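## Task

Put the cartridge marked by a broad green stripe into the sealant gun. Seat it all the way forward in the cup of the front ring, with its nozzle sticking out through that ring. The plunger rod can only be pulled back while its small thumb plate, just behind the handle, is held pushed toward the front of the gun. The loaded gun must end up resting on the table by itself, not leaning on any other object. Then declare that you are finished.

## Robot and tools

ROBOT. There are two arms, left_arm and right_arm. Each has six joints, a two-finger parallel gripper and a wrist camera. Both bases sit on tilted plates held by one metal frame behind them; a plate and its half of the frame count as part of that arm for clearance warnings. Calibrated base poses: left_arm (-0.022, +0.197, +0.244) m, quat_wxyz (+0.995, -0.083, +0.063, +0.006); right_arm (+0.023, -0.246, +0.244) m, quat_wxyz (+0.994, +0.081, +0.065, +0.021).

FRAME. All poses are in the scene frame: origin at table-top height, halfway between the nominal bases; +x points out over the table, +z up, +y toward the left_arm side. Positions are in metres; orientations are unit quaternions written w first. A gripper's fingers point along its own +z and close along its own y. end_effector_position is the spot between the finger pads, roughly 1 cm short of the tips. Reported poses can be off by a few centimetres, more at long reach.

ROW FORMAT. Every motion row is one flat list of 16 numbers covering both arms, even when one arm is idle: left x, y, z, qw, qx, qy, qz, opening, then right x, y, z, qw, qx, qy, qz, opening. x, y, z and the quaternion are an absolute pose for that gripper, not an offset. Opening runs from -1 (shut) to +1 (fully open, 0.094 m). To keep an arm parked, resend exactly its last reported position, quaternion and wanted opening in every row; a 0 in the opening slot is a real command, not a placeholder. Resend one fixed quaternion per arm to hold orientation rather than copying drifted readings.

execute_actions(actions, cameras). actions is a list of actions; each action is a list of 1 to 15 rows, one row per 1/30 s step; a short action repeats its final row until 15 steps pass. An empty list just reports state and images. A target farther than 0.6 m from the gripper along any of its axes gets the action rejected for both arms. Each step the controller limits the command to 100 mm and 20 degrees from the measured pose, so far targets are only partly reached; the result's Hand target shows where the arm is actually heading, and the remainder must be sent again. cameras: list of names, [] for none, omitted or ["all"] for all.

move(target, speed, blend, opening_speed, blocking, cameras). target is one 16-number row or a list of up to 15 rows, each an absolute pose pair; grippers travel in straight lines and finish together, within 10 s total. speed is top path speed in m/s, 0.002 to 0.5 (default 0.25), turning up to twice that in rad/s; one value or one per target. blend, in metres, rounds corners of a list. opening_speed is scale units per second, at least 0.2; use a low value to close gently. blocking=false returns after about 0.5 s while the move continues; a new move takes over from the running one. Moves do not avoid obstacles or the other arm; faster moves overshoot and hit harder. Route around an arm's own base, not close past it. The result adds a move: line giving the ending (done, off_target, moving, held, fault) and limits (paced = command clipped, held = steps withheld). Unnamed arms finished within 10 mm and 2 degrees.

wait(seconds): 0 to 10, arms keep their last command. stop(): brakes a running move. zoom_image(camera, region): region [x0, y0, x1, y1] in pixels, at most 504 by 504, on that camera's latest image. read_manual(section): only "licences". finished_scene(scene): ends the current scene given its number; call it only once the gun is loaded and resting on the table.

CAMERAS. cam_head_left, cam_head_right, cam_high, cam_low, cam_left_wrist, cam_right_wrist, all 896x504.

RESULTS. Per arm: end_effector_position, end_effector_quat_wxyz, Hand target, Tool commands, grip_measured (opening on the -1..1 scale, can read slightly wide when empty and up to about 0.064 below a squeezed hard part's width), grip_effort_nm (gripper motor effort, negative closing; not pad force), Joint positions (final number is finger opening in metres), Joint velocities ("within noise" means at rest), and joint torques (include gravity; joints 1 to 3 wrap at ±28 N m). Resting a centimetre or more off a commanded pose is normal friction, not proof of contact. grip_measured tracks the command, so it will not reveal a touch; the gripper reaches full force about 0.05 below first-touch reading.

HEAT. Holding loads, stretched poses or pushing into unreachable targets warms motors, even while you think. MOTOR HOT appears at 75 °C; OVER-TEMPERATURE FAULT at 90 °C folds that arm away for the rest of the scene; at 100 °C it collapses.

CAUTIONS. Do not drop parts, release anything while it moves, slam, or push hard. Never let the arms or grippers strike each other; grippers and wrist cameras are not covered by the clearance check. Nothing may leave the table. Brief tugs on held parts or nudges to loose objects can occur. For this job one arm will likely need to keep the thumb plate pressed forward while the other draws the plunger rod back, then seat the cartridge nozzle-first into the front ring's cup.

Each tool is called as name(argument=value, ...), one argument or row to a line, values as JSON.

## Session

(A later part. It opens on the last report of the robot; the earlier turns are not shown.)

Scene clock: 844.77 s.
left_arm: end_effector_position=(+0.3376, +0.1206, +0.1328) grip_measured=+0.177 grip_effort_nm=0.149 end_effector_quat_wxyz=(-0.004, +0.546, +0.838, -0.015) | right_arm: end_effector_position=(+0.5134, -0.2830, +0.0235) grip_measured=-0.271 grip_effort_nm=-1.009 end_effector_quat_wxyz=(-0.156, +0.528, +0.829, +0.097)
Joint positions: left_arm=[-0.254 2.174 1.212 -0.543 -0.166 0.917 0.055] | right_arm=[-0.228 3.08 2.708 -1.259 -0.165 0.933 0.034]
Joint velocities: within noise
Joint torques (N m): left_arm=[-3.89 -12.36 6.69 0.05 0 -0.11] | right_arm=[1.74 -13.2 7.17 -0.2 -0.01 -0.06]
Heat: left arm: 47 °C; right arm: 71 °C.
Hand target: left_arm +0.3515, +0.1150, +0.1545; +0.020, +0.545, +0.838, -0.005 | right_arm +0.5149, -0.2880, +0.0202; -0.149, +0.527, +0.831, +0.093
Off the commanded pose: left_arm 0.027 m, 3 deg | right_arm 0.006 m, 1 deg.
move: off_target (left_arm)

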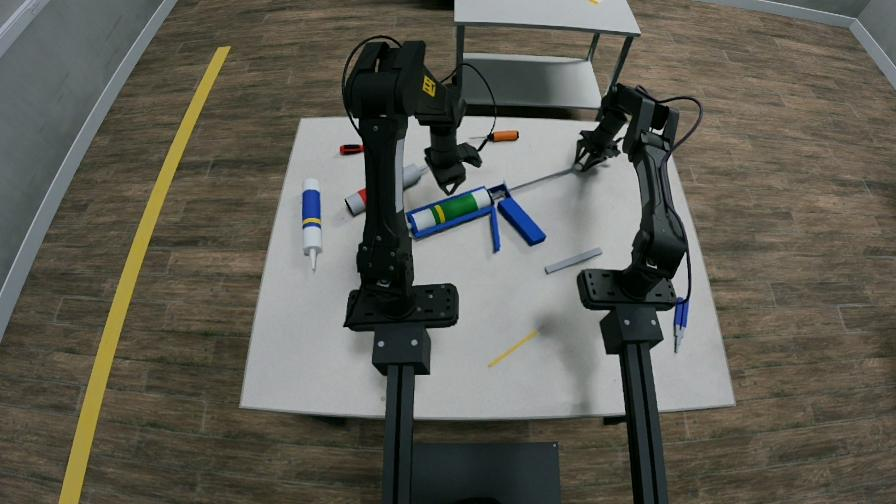

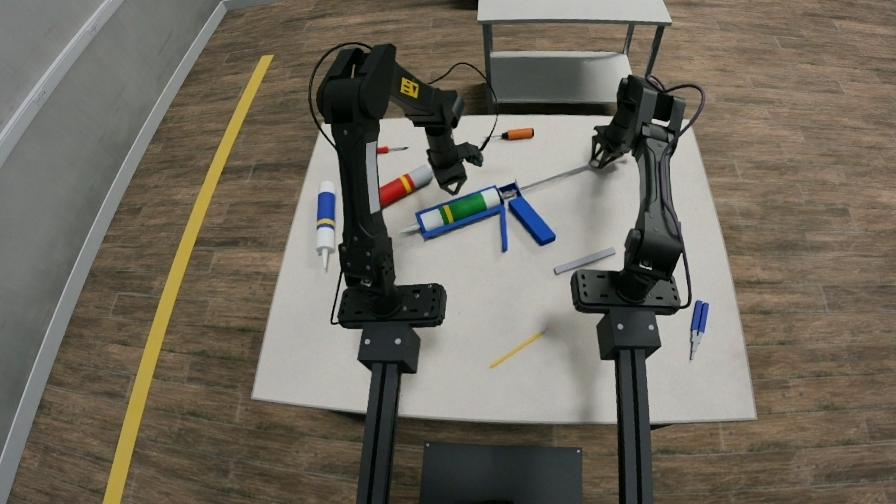

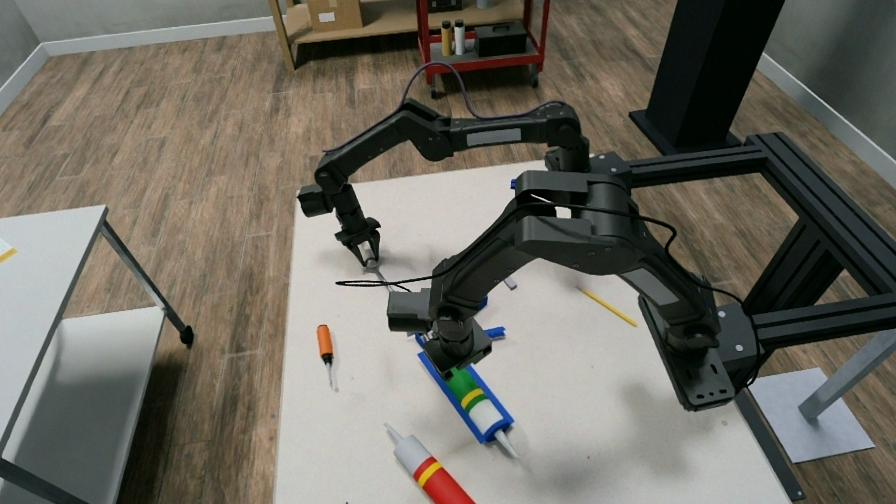

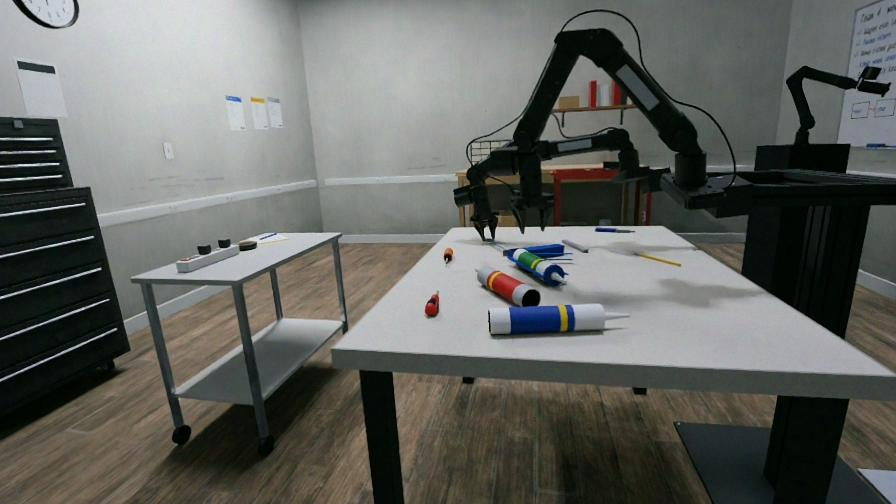

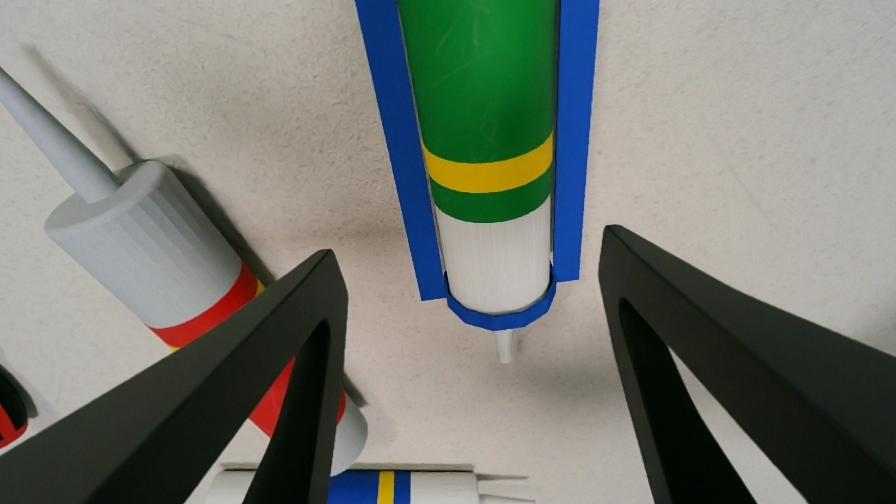

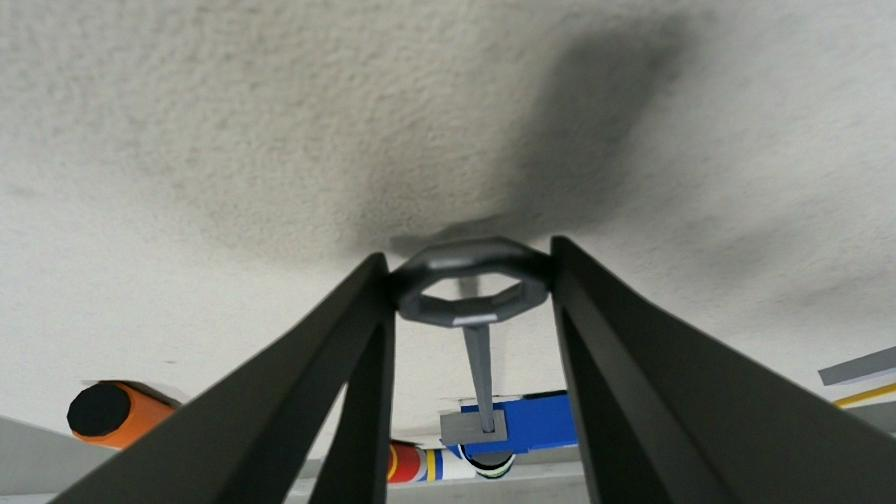

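move(
  target=[0.352,0.115,0.155,0.020,0.5446,0.8383,-0.005,0.18,0.5149,-0.287,0.0202,-0.150,0.527,0.831,0.093,0.1],
  speed=0.04,
  opening_speed=0.25,
)

zoom_image(
  camera="cam_low",
  region=[480, 225, 600, 295],
)

Scene clock: 850.40 s.
left_arm: end_effector_position=(+0.3373, +0.1207, +0.1328) grip_measured=+0.177 grip_effort_nm=0.149 end_effector_quat_wxyz=(-0.004, +0.546, +0.838, -0.015) | right_arm: end_effector_position=(+0.5135, -0.2834, +0.0234) grip_measured=+0.097 grip_effort_nm=0.178 end_effector_quat_wxyz=(-0.156, +0.528, +0.830, +0.096)
Joint positions: left_arm=[-0.254 2.174 1.212 -0.545 -0.167 0.917 0.055] | right_arm=[-0.228 3.08 2.708 -1.258 -0.162 0.933 0.052]
Joint velocities: within noise
Joint torques (N m): left_arm=[-3.82 -12.26 6.65 0.02 -0.01 -0.11] | right_arm=[1.83 -13.48 6.83 -0.15 -0.03 -0.04]
Heat: left arm: 49 °C; right arm: 71 °C.
Hand target: left_arm +0.3515, +0.1150, +0.1546; +0.020, +0.545, +0.838, -0.005 | right_arm +0.5149, -0.2870, +0.0203; -0.150, +0.527, +0.831, +0.093
Off the commanded pose: left_arm 0.027 m, 3 deg | right_arm 0.005 m, 1 deg.
move: off_target (left_arm)

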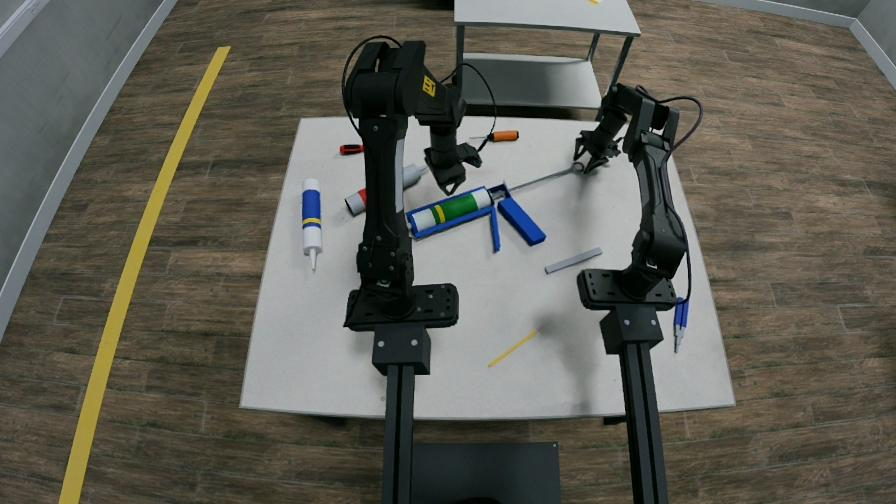

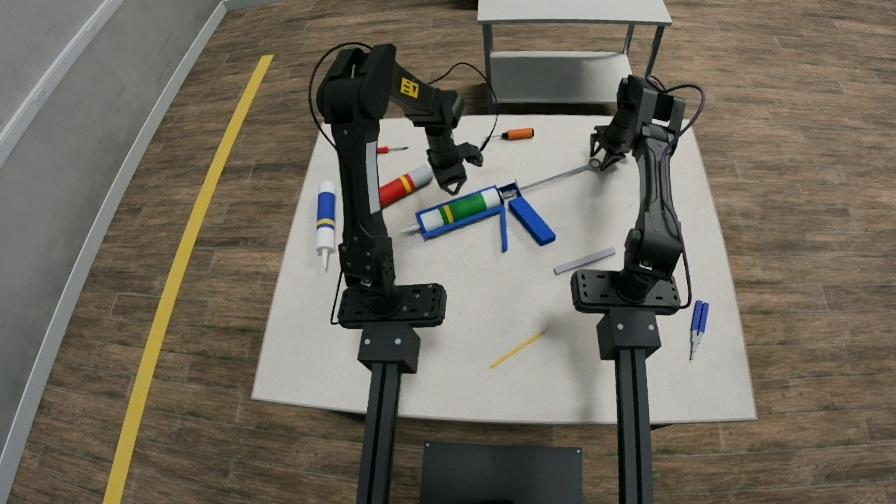

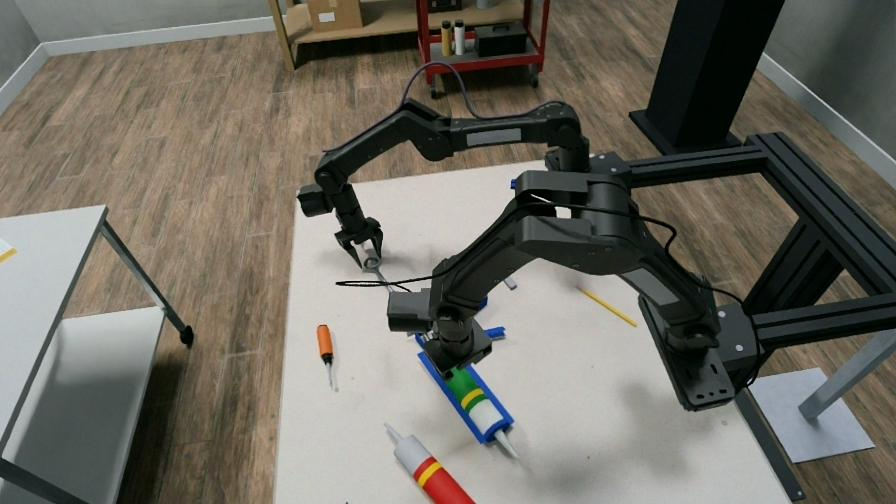

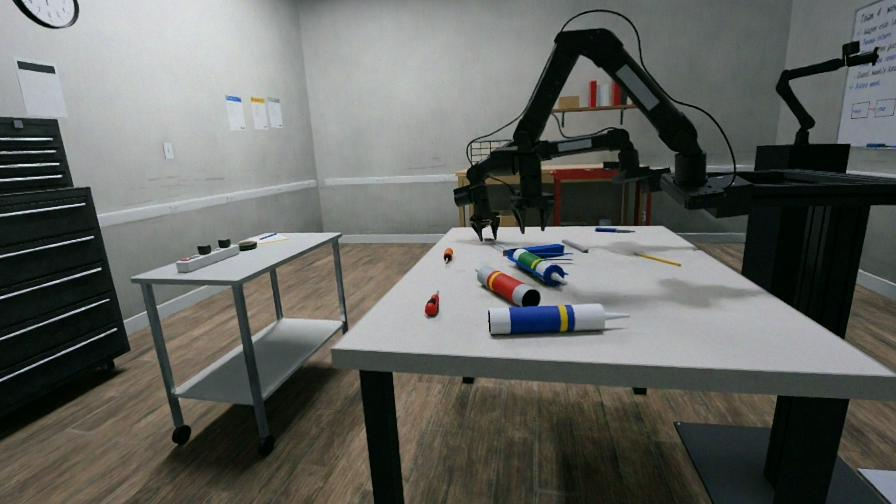

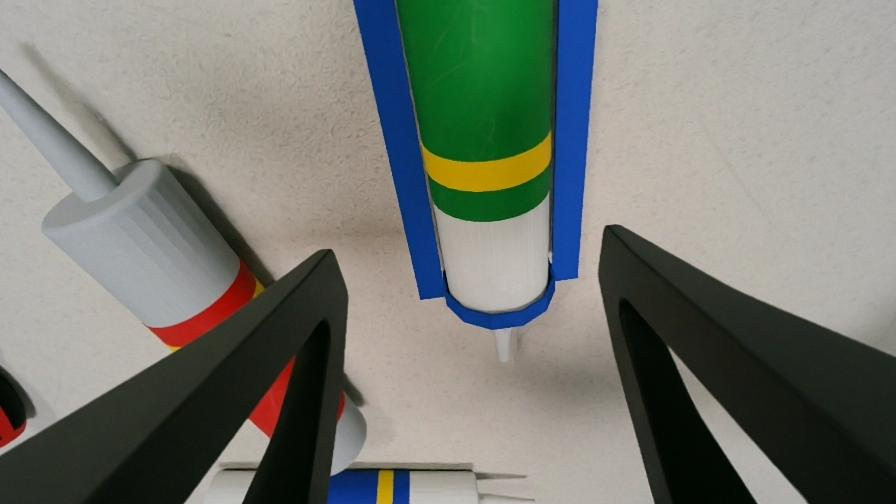

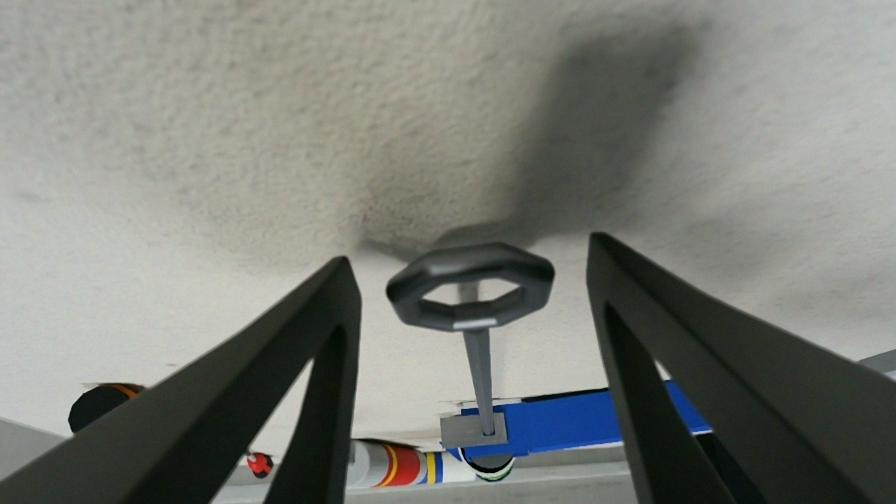

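Scaled by 4.200 from the camera's 896x504 image, which has a finer 1280x720 frame.

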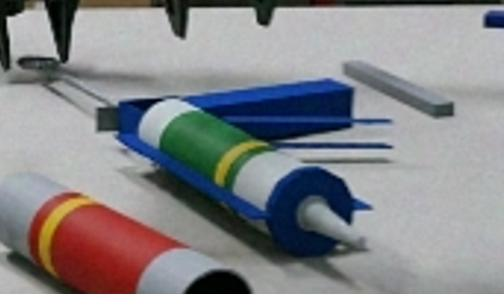

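move(
  target=[0.352,0.115,0.155,0.020,0.5446,0.8383,-0.005,0.18,0.520,-0.322,0.125,-0.150,0.527,0.831,0.093,0.1],
  speed=0.06,
)

zoom_image(
  camera="cam_low",
  region=[480, 225, 600, 295],
)

zoom_image(
  camera="cam_head_right",
  region=[390, 140, 650, 260],
)

Scene clock: 856.40 s.
left_arm: end_effector_position=(+0.3372, +0.1207, +0.1328) grip_measured=+0.177 grip_effort_nm=0.149 end_effector_quat_wxyz=(-0.005, +0.546, +0.838, -0.015) | right_arm: end_effector_position=(+0.5135, -0.3121, +0.1067) grip_measured=+0.097 grip_effort_nm=0.168 end_effector_quat_wxyz=(-0.165, +0.526, +0.829, +0.093)
Joint positions: left_arm=[-0.254 2.174 1.212 -0.545 -0.167 0.917 0.055] | right_arm=[-0.261 2.948 2.779 -1.487 -0.161 0.897 0.052]
Joint velocities: within noise
Joint torques (N m): left_arm=[-3.67 -12.37 6.52 0.06 -0.06 -0.15] | right_arm=[1.36 -16.87 8.27 -0.51 -0.03 -0.05]
Heat: left arm: 50 °C; right arm: 73 °C.
Hand target: left_arm +0.3515, +0.1149, +0.1546; +0.020, +0.545, +0.838, -0.005 | right_arm +0.5196, -0.3217, +0.1247; -0.148, +0.527, +0.831, +0.094
Off the commanded pose: left_arm 0.027 m, 3 deg | right_arm 0.022 m, 2 deg.
move: off_target (left_arm, right_arm)

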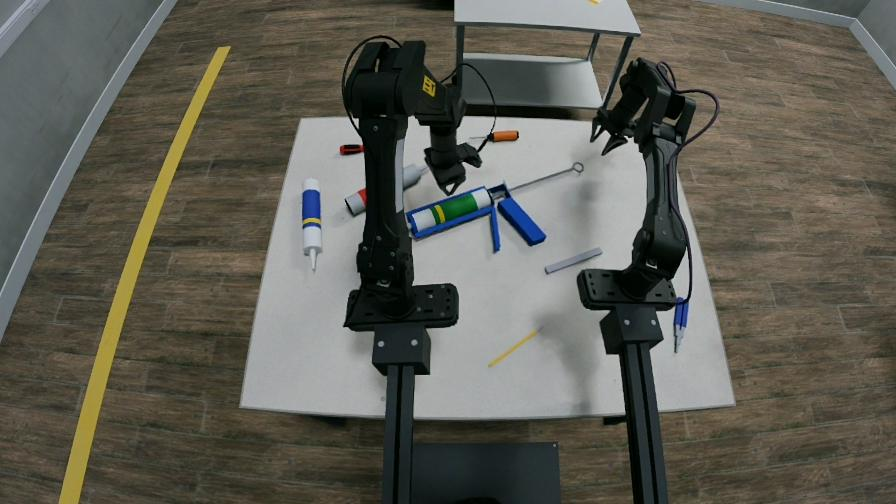

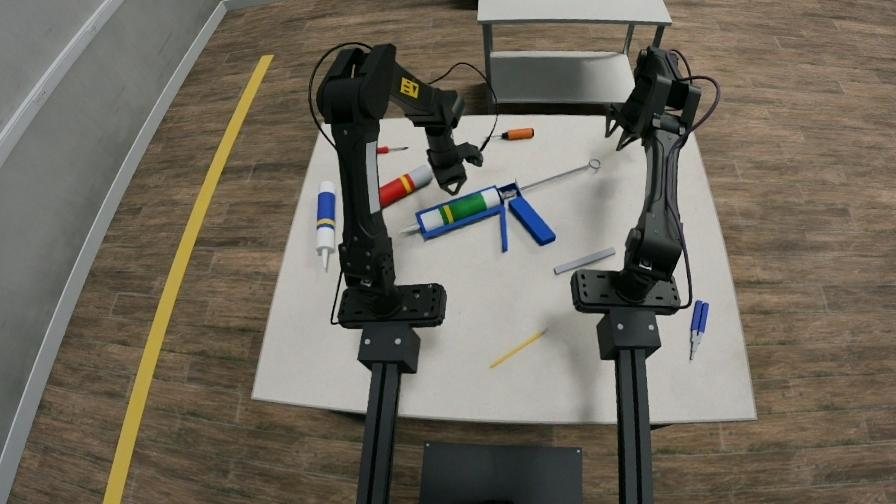

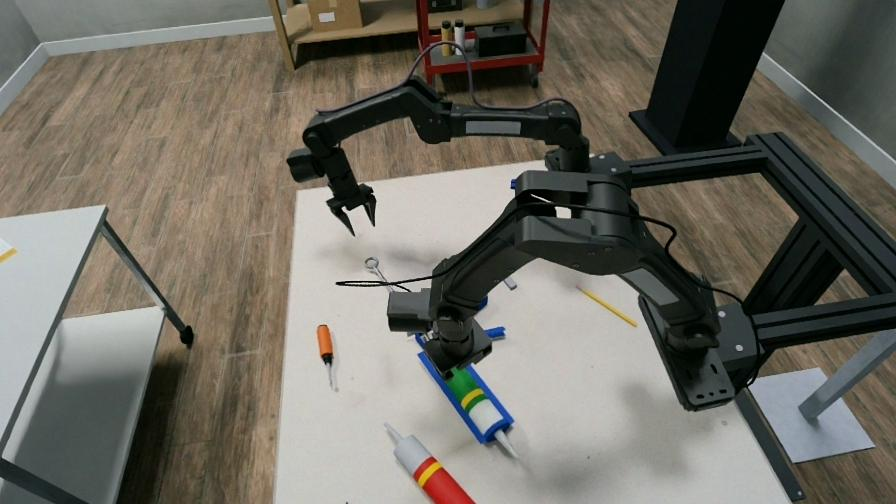

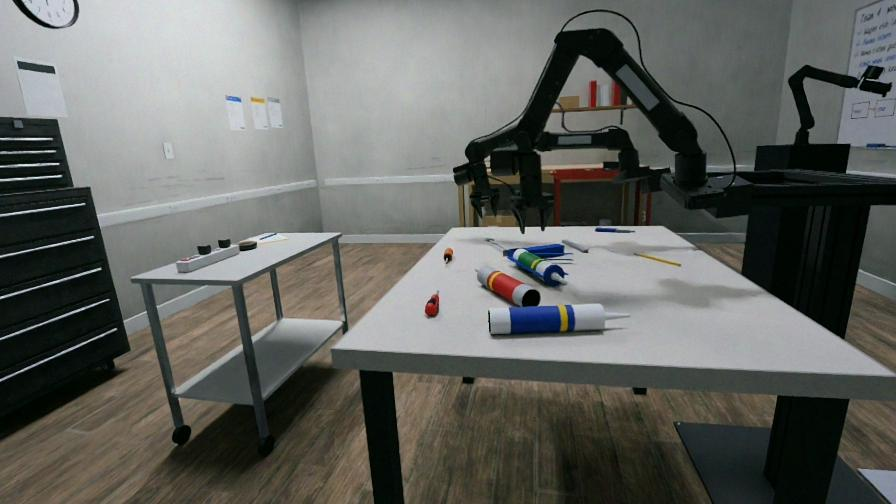

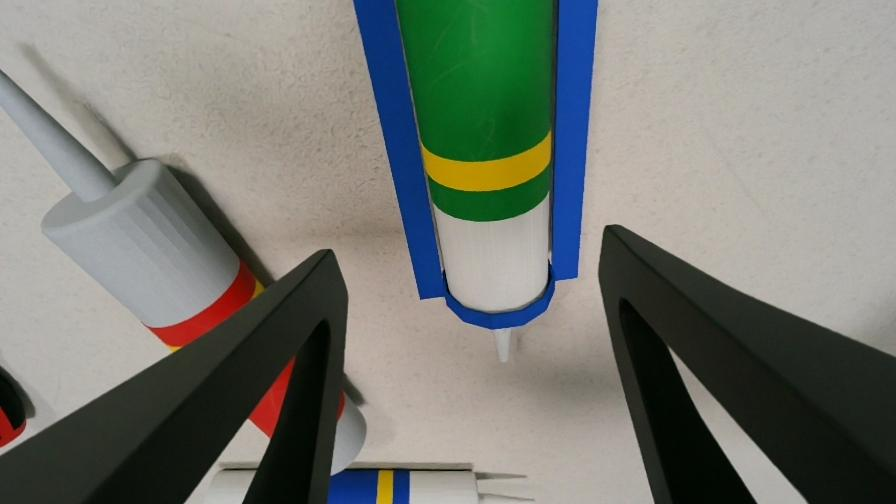

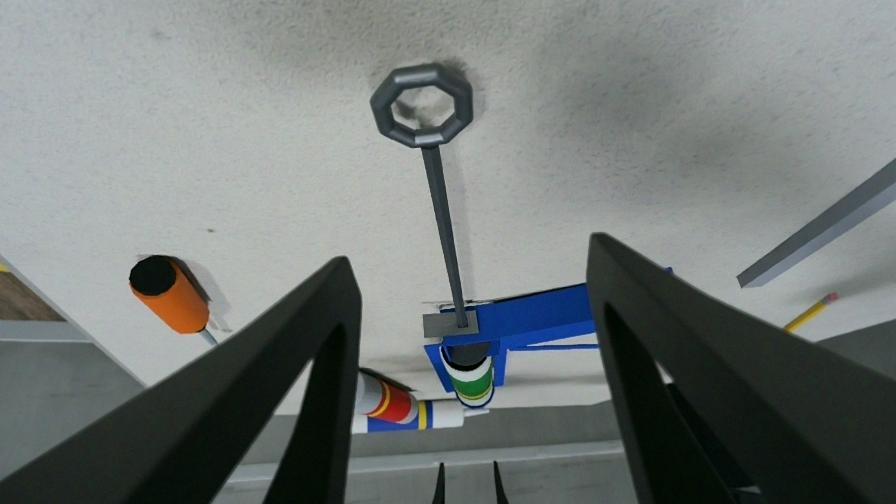

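Scaled by 4.200 from the camera's 896x504 image, which has a finer 1280x720 frame.

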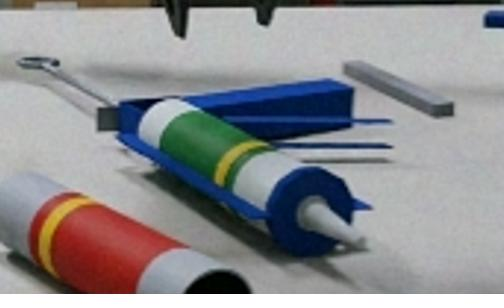

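Scaled by 1.938 from the camera's 896x504 image, which has a finer 1280x720 frame.

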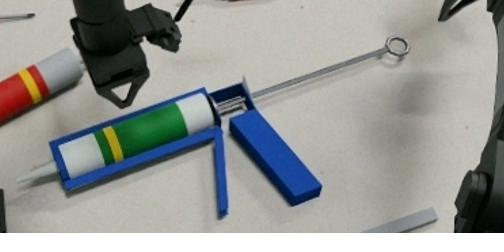

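zoom_image(
  camera="cam_left_wrist",
  region=[400, 180, 600, 380],
)

zoom_image(
  camera="cam_high",
  region=[400, 310, 540, 470],
)

zoom_image(
  camera="cam_head_right",
  region=[390, 175, 540, 250],
)

Scaled by 2.520 from the camera's 896x504 image, which has a finer 1280x720 frame.

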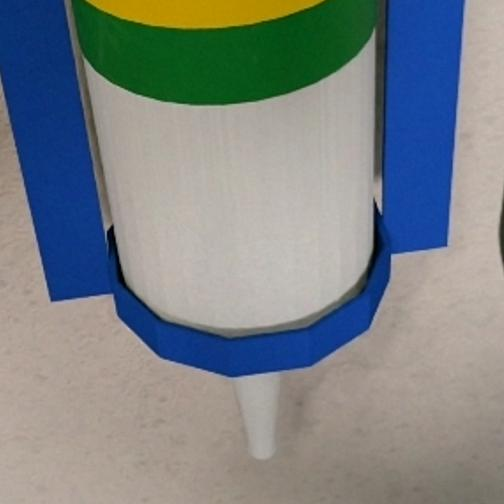

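Scaled by 3.150 from the camera's 896x504 image, which has a finer 1280x720 frame.

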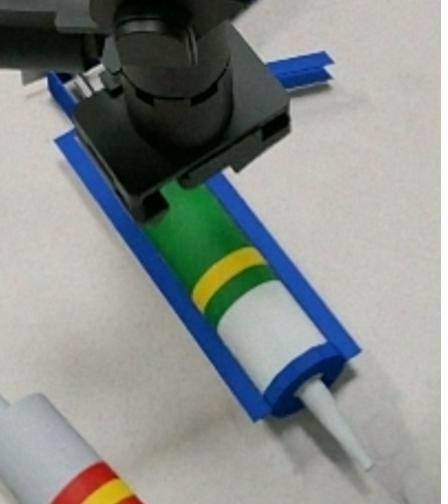

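Scaled by 3.360 from the camera's 896x504 image, which has a finer 1280x720 frame.

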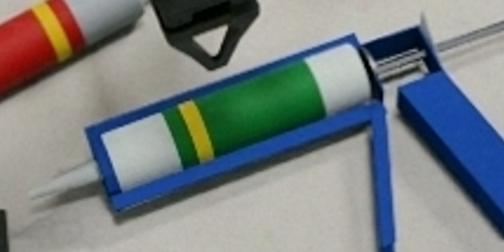

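finished_scene(
  scene=2,
)

The scene is finished: the task was done.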